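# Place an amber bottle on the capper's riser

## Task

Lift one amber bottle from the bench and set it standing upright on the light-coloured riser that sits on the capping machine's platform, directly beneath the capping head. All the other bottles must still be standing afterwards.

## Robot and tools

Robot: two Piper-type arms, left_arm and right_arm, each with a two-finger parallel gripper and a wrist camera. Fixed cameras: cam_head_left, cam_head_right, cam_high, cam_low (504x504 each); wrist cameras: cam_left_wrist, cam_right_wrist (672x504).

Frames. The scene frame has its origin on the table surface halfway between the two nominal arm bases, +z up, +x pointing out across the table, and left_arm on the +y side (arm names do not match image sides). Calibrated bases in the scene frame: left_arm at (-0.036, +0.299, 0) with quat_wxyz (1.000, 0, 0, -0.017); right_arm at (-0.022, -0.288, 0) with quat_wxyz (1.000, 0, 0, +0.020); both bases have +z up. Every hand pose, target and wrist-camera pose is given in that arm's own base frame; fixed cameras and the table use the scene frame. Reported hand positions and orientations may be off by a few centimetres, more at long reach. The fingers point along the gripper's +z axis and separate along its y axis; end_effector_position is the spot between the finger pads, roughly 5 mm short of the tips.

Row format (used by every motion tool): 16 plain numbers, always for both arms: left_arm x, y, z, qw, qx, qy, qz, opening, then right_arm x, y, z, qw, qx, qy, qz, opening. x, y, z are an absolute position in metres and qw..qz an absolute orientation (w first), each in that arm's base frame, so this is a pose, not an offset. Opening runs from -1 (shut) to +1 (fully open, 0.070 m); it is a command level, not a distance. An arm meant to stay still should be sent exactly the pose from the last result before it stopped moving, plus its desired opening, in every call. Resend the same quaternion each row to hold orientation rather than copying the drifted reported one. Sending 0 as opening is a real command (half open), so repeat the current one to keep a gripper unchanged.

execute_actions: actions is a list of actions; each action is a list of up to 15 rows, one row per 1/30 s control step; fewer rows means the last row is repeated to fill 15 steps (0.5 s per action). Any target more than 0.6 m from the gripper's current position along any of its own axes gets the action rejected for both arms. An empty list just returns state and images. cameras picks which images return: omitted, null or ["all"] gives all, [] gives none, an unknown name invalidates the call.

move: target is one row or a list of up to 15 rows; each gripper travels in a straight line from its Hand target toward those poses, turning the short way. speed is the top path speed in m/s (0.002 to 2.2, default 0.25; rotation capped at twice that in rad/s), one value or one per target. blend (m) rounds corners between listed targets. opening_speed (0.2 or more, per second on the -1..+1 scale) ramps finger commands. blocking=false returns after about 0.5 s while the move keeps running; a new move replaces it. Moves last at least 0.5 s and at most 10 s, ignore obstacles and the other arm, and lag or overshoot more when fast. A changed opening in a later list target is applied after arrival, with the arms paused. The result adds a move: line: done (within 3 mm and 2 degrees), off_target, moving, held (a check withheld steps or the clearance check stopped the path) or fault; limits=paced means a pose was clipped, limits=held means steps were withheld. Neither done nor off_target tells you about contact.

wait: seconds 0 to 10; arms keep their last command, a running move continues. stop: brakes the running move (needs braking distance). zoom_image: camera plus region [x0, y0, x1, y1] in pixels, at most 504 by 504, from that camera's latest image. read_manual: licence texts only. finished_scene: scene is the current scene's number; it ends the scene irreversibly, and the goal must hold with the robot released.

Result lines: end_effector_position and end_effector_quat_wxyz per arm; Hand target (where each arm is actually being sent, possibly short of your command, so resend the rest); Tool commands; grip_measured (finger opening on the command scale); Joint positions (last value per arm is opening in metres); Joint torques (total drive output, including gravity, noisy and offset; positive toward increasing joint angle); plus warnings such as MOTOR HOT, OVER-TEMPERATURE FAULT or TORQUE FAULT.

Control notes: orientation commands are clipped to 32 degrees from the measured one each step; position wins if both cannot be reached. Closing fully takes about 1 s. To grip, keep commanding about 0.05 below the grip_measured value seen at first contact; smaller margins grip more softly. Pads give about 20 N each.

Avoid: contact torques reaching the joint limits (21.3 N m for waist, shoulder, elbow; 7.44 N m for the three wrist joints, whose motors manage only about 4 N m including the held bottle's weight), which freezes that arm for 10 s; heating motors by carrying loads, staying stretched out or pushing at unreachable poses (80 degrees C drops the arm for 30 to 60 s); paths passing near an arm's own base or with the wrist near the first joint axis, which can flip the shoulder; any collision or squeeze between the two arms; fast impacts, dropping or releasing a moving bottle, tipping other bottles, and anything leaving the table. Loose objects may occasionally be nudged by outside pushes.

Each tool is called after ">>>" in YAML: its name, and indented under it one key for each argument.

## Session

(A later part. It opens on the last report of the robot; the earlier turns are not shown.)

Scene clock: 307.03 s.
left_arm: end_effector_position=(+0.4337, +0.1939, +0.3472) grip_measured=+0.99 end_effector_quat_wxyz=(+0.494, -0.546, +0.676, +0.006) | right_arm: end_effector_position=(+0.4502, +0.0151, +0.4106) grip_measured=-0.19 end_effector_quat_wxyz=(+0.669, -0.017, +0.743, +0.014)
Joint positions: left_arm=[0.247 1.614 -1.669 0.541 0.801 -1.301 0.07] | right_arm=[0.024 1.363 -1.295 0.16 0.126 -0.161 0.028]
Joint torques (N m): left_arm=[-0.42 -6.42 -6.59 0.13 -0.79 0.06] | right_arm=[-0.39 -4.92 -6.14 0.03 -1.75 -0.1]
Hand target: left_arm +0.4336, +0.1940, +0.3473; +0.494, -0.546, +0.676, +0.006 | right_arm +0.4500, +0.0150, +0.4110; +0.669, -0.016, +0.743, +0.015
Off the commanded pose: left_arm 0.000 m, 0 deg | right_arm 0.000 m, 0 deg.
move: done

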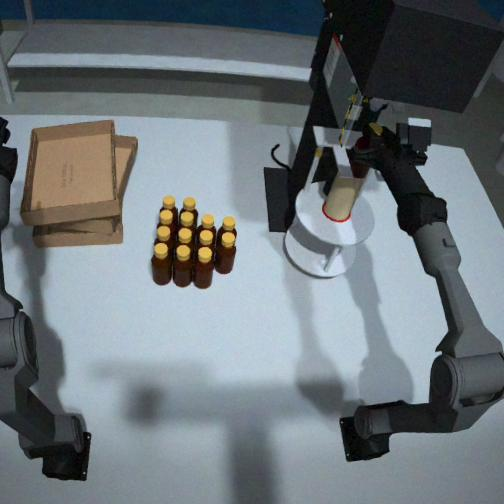

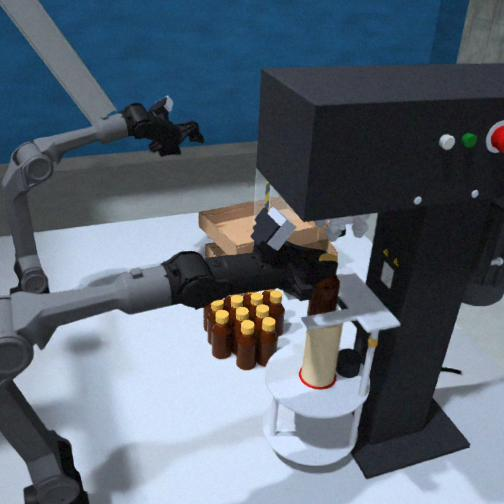

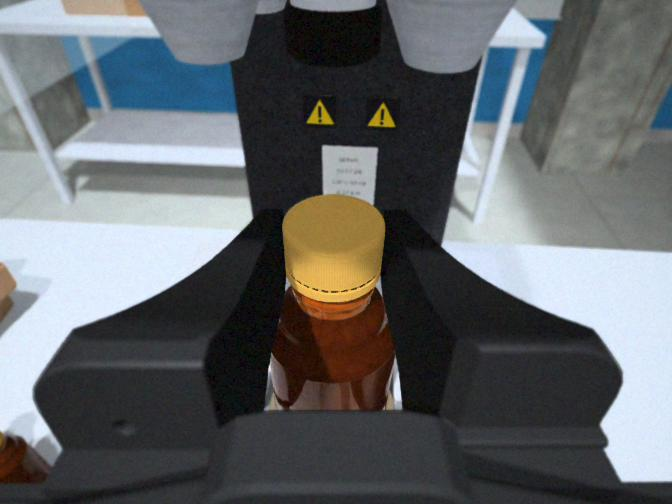

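>>> move:
  target:
    - [0.4336,0.1940,0.3473,0.494,-0.546,0.676,0.006,1,0.450,0.0150,0.4075,0.6690,-0.0162,0.7430,0.0146,-0.32]
  speed: 0.012
  cameras: ["cam_right_wrist","cam_high","cam_head_left"]

>>> zoom_image:
  camera: "cam_head_left"
  region: [310, 120, 400, 210]

Scene clock: 313.50 s.
left_arm: end_effector_position=(+0.4337, +0.1939, +0.3472) grip_measured=+0.99 end_effector_quat_wxyz=(+0.494, -0.546, +0.676, +0.006) | right_arm: end_effector_position=(+0.4498, +0.0150, +0.4092) grip_measured=-0.19 end_effector_quat_wxyz=(+0.671, -0.016, +0.741, +0.015)
Joint positions: left_arm=[0.247 1.614 -1.669 0.541 0.801 -1.301 0.07] | right_arm=[0.024 1.36 -1.282 0.18 0.11 -0.181 0.028]
Joint torques (N m): left_arm=[-0.5 -6.24 -6.57 0.11 -0.82 0.05] | right_arm=[-0.18 -3.44 -3.34 -0.07 -0.51 -0.18]
Hand target: left_arm +0.4336, +0.1940, +0.3473; +0.494, -0.546, +0.676, +0.006 | right_arm +0.4500, +0.0150, +0.4075; +0.669, -0.016, +0.743, +0.015
Off the commanded pose: left_arm 0.000 m, 0 deg | right_arm 0.002 m, 0 deg.
move: done
Images, in order (width x height): cam_head_left 504x504, cam_high 504x504, cam_right_wrist 672x504.

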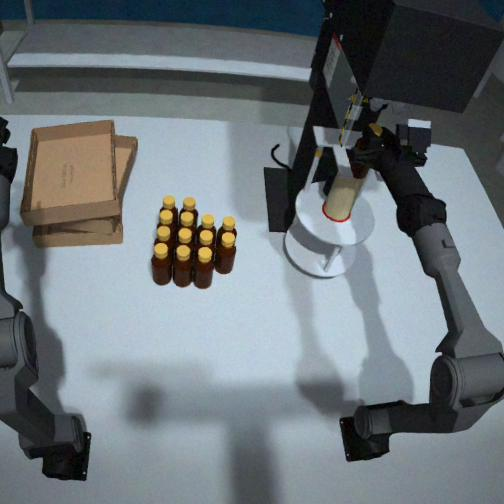

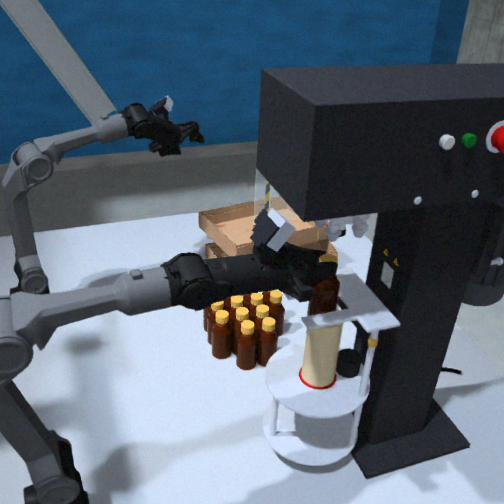

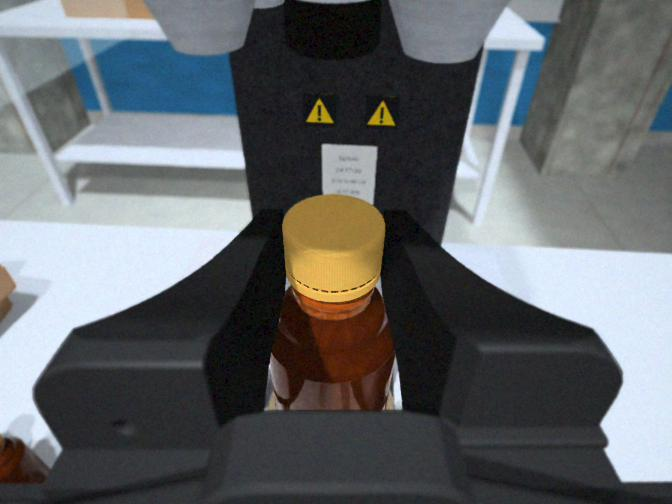

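Scaled by 5.600.

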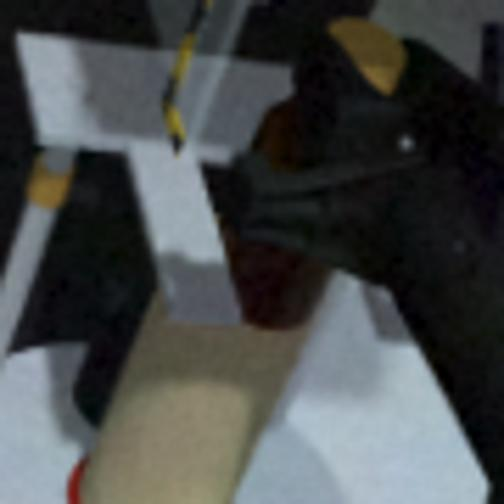

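>>> move:
  target:
    - [0.4336,0.1940,0.3473,0.494,-0.546,0.676,0.006,1,0.450,0.0150,0.4125,0.6690,-0.0162,0.7430,0.0146,-0.32]
    - [0.4336,0.1940,0.3473,0.494,-0.546,0.676,0.006,1,0.4535,0.0151,0.4125,0.6690,-0.0162,0.7430,0.0146,-0.32]
  speed: 0.015
  cameras: ["cam_right_wrist","cam_high","cam_head_left"]

>>> zoom_image:
  camera: "cam_high"
  region: [290, 250, 370, 330]

>>> zoom_image:
  camera: "cam_right_wrist"
  region: [250, 280, 420, 420]

Scene clock: 346.30 s.
left_arm: end_effector_position=(+0.4337, +0.1939, +0.3472) grip_measured=+0.99 end_effector_quat_wxyz=(+0.494, -0.546, +0.676, +0.006) | right_arm: end_effector_position=(+0.4536, +0.0152, +0.4120) grip_measured=-0.19 end_effector_quat_wxyz=(+0.668, -0.016, +0.743, +0.015)
Joint positions: left_arm=[0.247 1.614 -1.669 0.541 0.801 -1.301 0.07] | right_arm=[0.024 1.376 -1.313 0.154 0.132 -0.155 0.028]
Joint torques (N m): left_arm=[-0.75 -6.31 -6.09 0.15 -0.79 0.06] | right_arm=[0.81 -4.58 -6.91 -0.18 -1.84 0]
Hand target: left_arm +0.4336, +0.1940, +0.3473; +0.494, -0.546, +0.676, +0.006 | right_arm +0.4535, +0.0151, +0.4125; +0.669, -0.016, +0.743, +0.015
Off the commanded pose: left_arm 0.000 m, 0 deg | right_arm 0.000 m, 0 deg.
move: done
Images, in order (width x height): cam_head_left 504x504, cam_high 504x504, cam_right_wrist 672x504.

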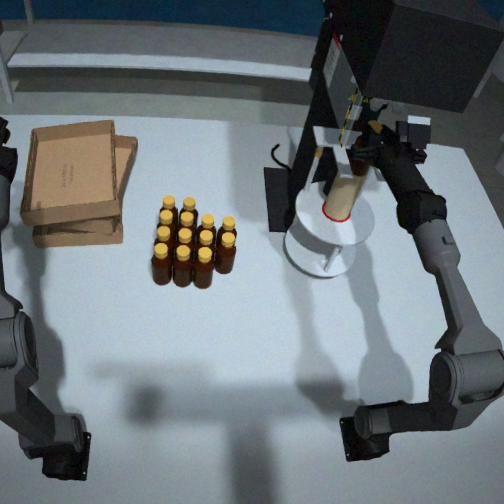

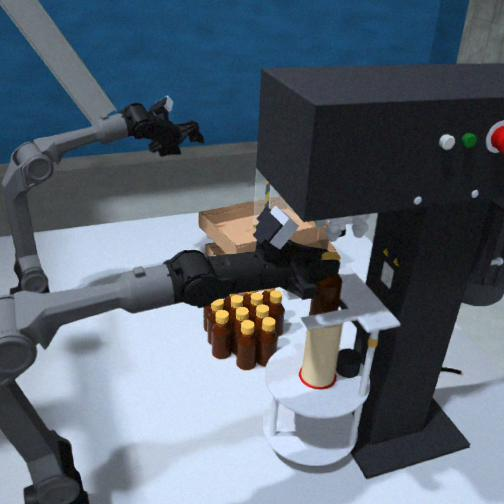

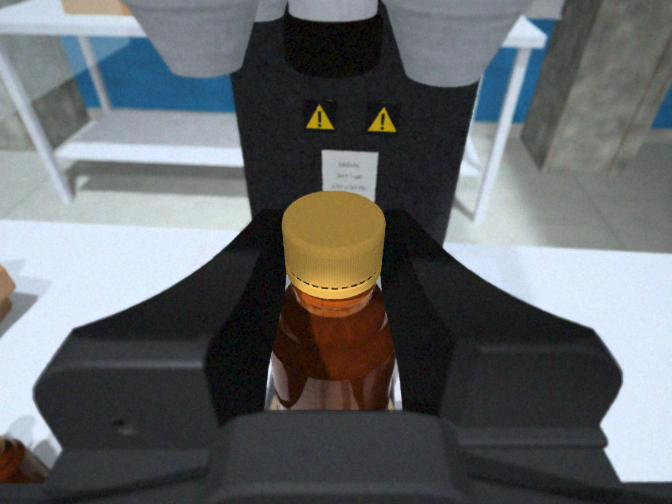

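Scaled by 6.300.

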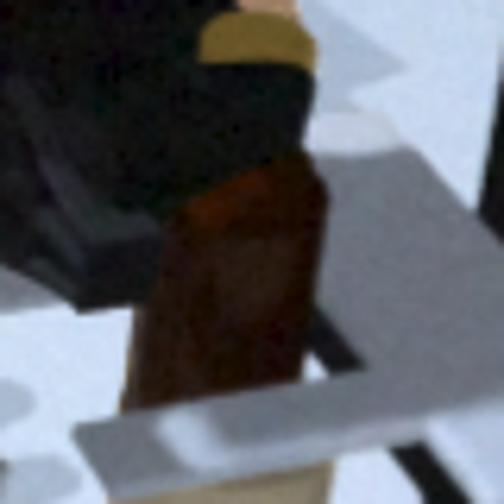

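Scaled by 2.965.

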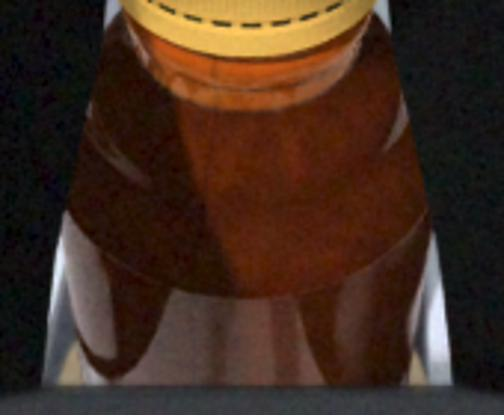

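>>> move:
  target:
    - [0.4336,0.1940,0.3473,0.494,-0.546,0.676,0.006,1,0.4525,0.0150,0.4095,0.6690,-0.0162,0.7430,0.0146,-0.32]
    - [0.4336,0.1940,0.3473,0.494,-0.546,0.676,0.006,1,0.4525,0.0150,0.4075,0.6690,-0.0162,0.7430,0.0146,-0.32]
  speed: 0.012
  cameras: ["cam_right_wrist","cam_high","cam_head_left"]

>>> zoom_image:
  camera: "cam_high"
  region: [290, 250, 370, 330]

>>> zoom_image:
  camera: "cam_head_left"
  region: [310, 120, 400, 210]

Scene clock: 358.17 s.
left_arm: end_effector_position=(+0.4337, +0.1939, +0.3472) grip_measured=+0.99 end_effector_quat_wxyz=(+0.494, -0.546, +0.676, +0.006) | right_arm: end_effector_position=(+0.4525, +0.0151, +0.4081) grip_measured=-0.19 end_effector_quat_wxyz=(+0.670, -0.016, +0.742, +0.015)
Joint positions: left_arm=[0.247 1.614 -1.669 0.541 0.801 -1.301 0.07] | right_arm=[0.024 1.37 -1.289 0.183 0.111 -0.184 0.028]
Joint torques (N m): left_arm=[-0.66 -6.18 -6.01 0.14 -0.78 0.05] | right_arm=[0.85 -5 -5.12 0.01 -1.38 -0.19]
Hand target: left_arm +0.4336, +0.1940, +0.3473; +0.494, -0.546, +0.676, +0.006 | right_arm +0.4525, +0.0150, +0.4075; +0.669, -0.016, +0.743, +0.015
Off the commanded pose: left_arm 0.000 m, 0 deg | right_arm 0.001 m, 0 deg.
move: done
Images, in order (width x height): cam_head_left 504x504, cam_high 504x504, cam_right_wrist 672x504.

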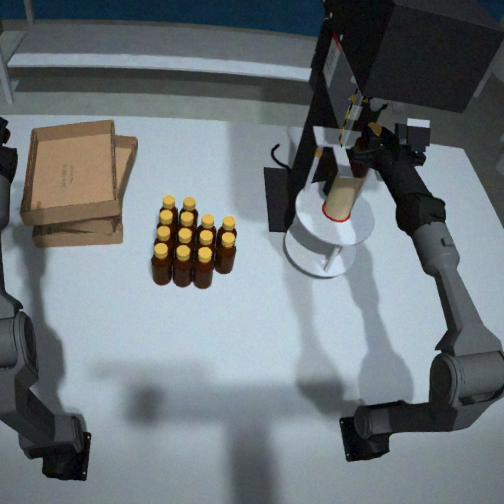

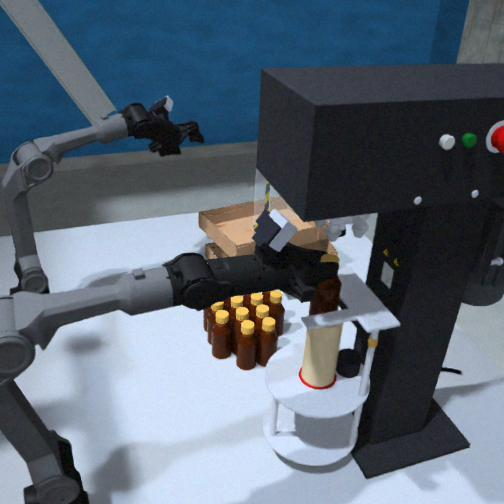

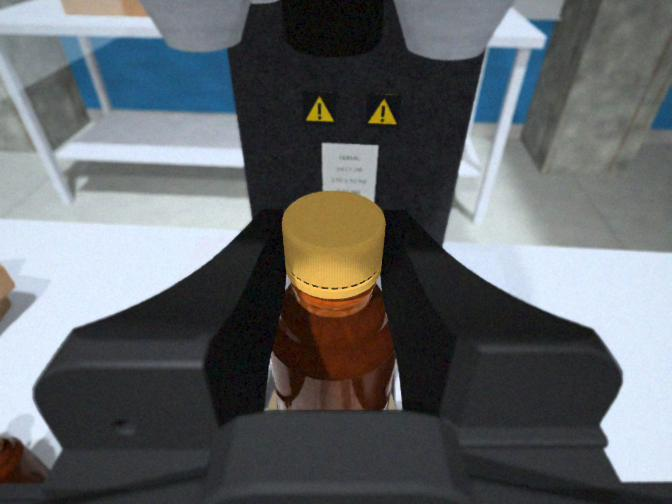

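Scaled by 6.300.

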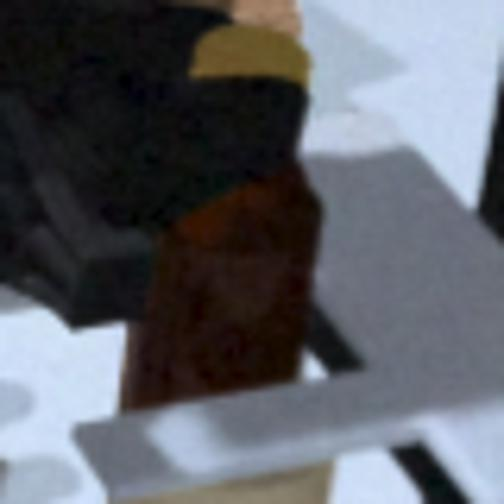

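Scaled by 5.600.

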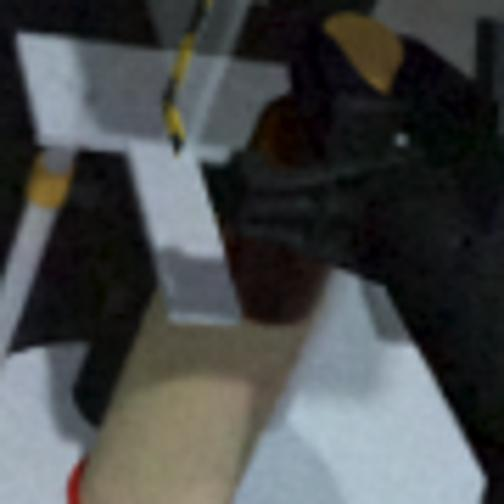

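>>> move:
  target:
    - [0.4336,0.1940,0.3473,0.494,-0.546,0.676,0.006,1,0.4525,0.0150,0.4060,0.6690,-0.0162,0.7430,0.0146,-0.32]
    - [0.4336,0.1940,0.3473,0.494,-0.546,0.676,0.006,1,0.4525,0.0150,0.4073,0.6690,-0.0162,0.7430,0.0146,-0.32]
  speed: 0.012
  cameras: []

>>> move:
  target:
    - [0.4336,0.1940,0.3473,0.494,-0.546,0.676,0.006,1,0.4525,0.0150,0.4073,0.6690,-0.0162,0.7430,0.0146,0.35]
  speed: 0.012
  opening_speed: 0.5
  cameras: ["cam_right_wrist","cam_high","cam_head_left"]

>>> zoom_image:
  camera: "cam_high"
  region: [290, 250, 370, 330]

Scene clock: 369.53 s.
left_arm: end_effector_position=(+0.4337, +0.1939, +0.3472) grip_measured=+0.99 end_effector_quat_wxyz=(+0.494, -0.546, +0.676, +0.006) | right_arm: end_effector_position=(+0.4525, +0.0152, +0.4071) grip_measured=-0.19 end_effector_quat_wxyz=(+0.669, -0.016, +0.743, +0.015)
Joint positions: left_arm=[0.247 1.614 -1.669 0.541 0.801 -1.301 0.07] | right_arm=[0.024 1.37 -1.287 0.186 0.111 -0.187 0.028]
Joint torques (N m): left_arm=[-0.83 -6.22 -6.09 0.15 -0.77 0.05] | right_arm=[-0.29 -0.68 -2.44 -0.23 0.8 -0.05]
Hand target: left_arm +0.4336, +0.1940, +0.3473; +0.494, -0.546, +0.676, +0.006 | right_arm +0.4525, +0.0150, +0.4073; +0.669, -0.016, +0.743, +0.015
Off the commanded pose: left_arm 0.000 m, 0 deg | right_arm 0.000 m, 0 deg.
move: done

Scene clock: 371.10 s.
left_arm: end_effector_position=(+0.4337, +0.1939, +0.3472) grip_measured=+0.99 end_effector_quat_wxyz=(+0.494, -0.546, +0.676, +0.006) | right_arm: end_effector_position=(+0.4526, +0.0148, +0.4068) grip_measured=+0.35 end_effector_quat_wxyz=(+0.669, -0.016, +0.743, +0.014)
Joint positions: left_arm=[0.247 1.614 -1.669 0.541 0.801 -1.301 0.07] | right_arm=[0.023 1.37 -1.287 0.185 0.111 -0.186 0.047]
Joint torques (N m): left_arm=[-0.76 -6.08 -5.98 0.12 -0.74 0.05] | right_arm=[1.15 -4.36 -5.89 0.07 -1.37 0.01]
Hand target: left_arm +0.4336, +0.1940, +0.3473; +0.494, -0.546, +0.676, +0.006 | right_arm +0.4525, +0.0150, +0.4073; +0.669, -0.016, +0.743, +0.015
Off the commanded pose: left_arm 0.000 m, 0 deg | right_arm 0.001 m, 0 deg.
move: done
Images, in order (width x height): cam_head_left 504x504, cam_high 504x504, cam_right_wrist 672x504.

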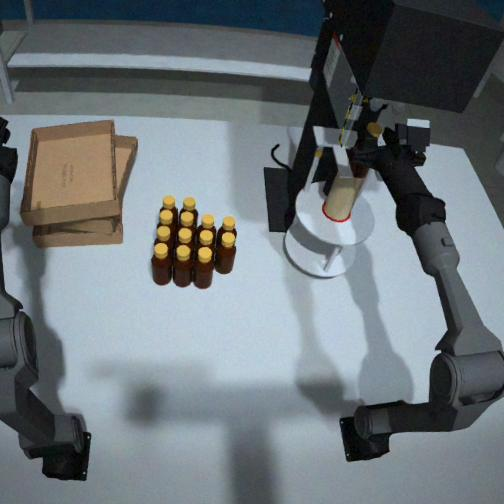

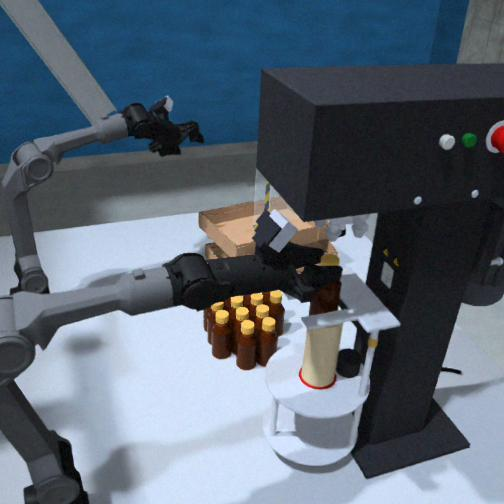

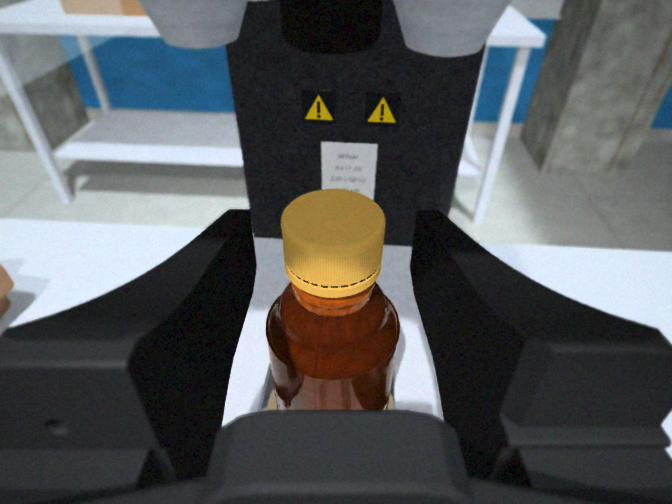

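Scaled by 6.300.

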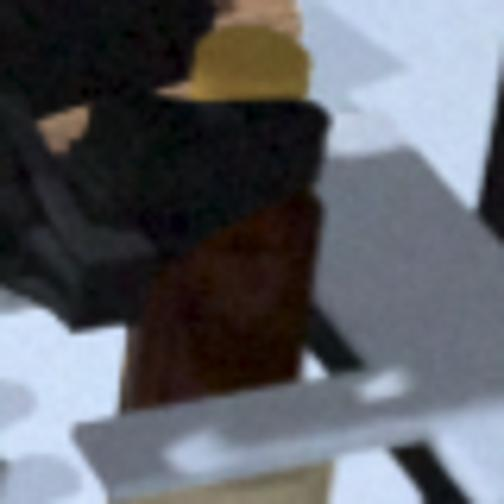

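Stable. Retreat straight back along the gripper axis.

>>> move:
  target:
    - [0.4336,0.1940,0.3473,0.494,-0.546,0.676,0.006,1,0.365,0.0112,0.408,0.6690,-0.0162,0.7430,0.0146,0.35]
    - [0.4336,0.1940,0.3473,0.494,-0.546,0.676,0.006,1,0.30,0.0085,0.42,0.6428,-0.014,0.766,0.0117,0.35]
  speed: [0.06,0.12]

>>> zoom_image:
  camera: "cam_high"
  region: [260, 200, 390, 330]

>>> zoom_image:
  camera: "cam_head_left"
  region: [300, 90, 420, 230]

Scene clock: 379.93 s.
left_arm: end_effector_position=(+0.4337, +0.1939, +0.3472) grip_measured=+0.99 end_effector_quat_wxyz=(+0.494, -0.546, +0.676, +0.006) | right_arm: end_effector_position=(+0.2994, +0.0079, +0.4205) grip_measured=+0.35 end_effector_quat_wxyz=(+0.643, -0.013, +0.765, +0.011)
Joint positions: left_arm=[0.247 1.614 -1.669 0.541 0.801 -1.301 0.07] | right_arm=[0.004 0.872 -1.083 0.065 0.473 -0.064 0.047]
Joint torques (N m): left_arm=[-0.97 -6.15 -6.19 0.17 -0.74 0.06] | right_arm=[1.09 0.86 -4.73 0.04 -1.3 -0.05]
Hand target: left_arm +0.4336, +0.1940, +0.3473; +0.494, -0.546, +0.676, +0.006 | right_arm +0.3000, +0.0085, +0.4200; +0.643, -0.014, +0.766, +0.012
Off the commanded pose: left_arm 0.000 m, 0 deg | right_arm 0.001 m, 0 deg.
move: done

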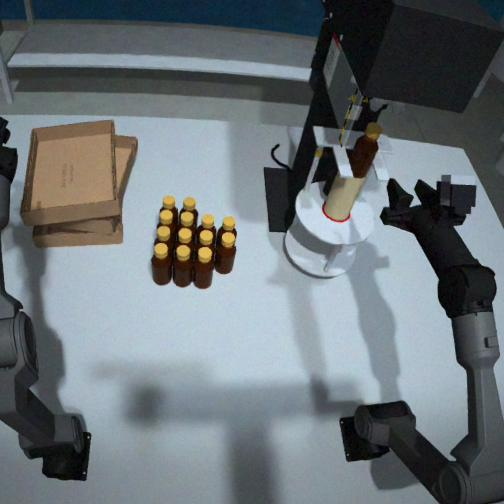

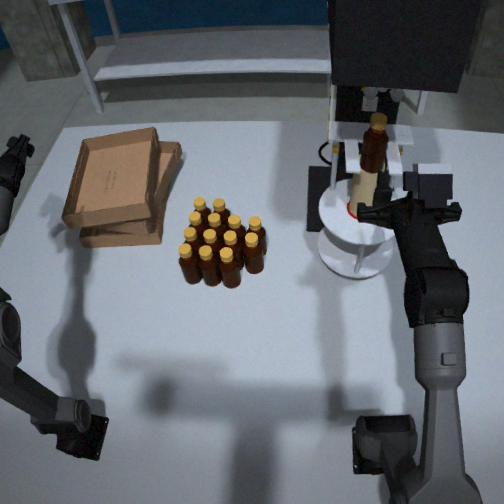

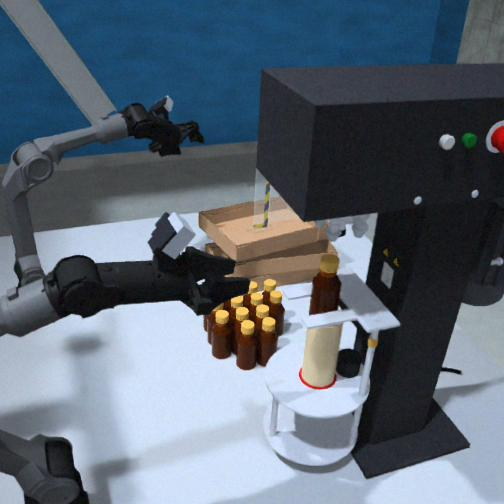

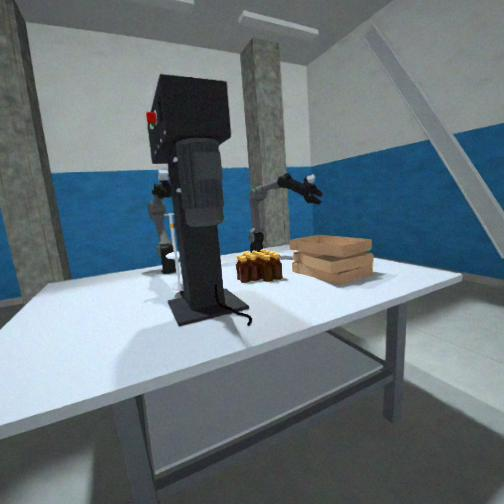

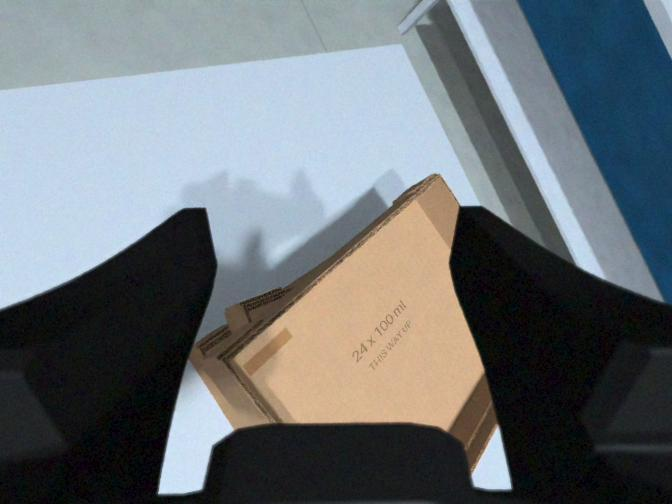

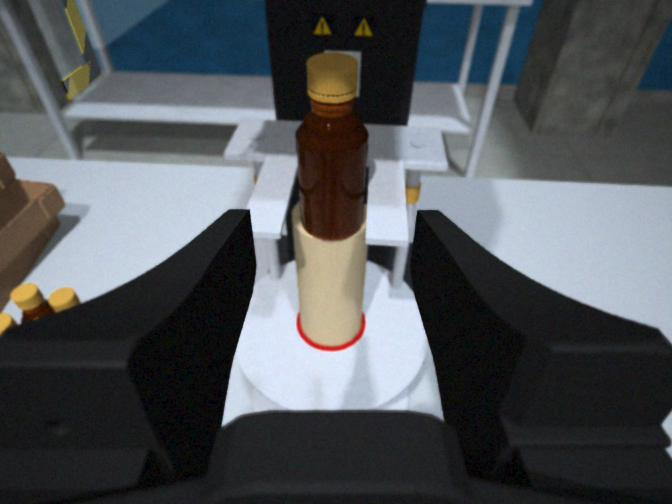

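Scaled by 3.877.

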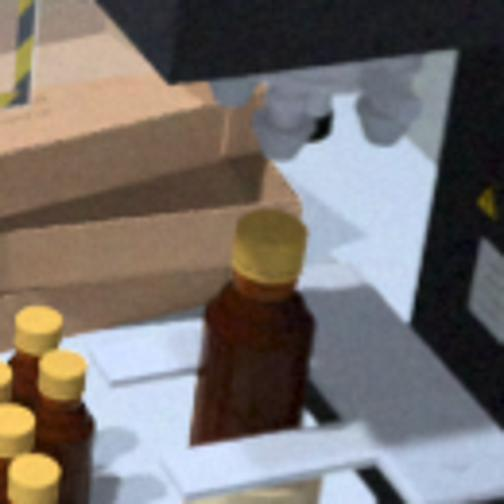

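Scaled by 3.600.

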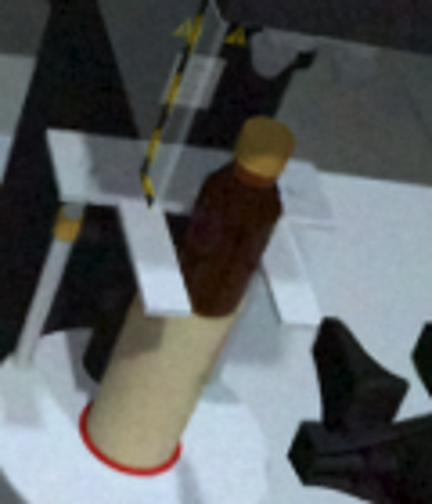

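>>> finished_scene:
  scene: 2

The scene is finished: the task was done.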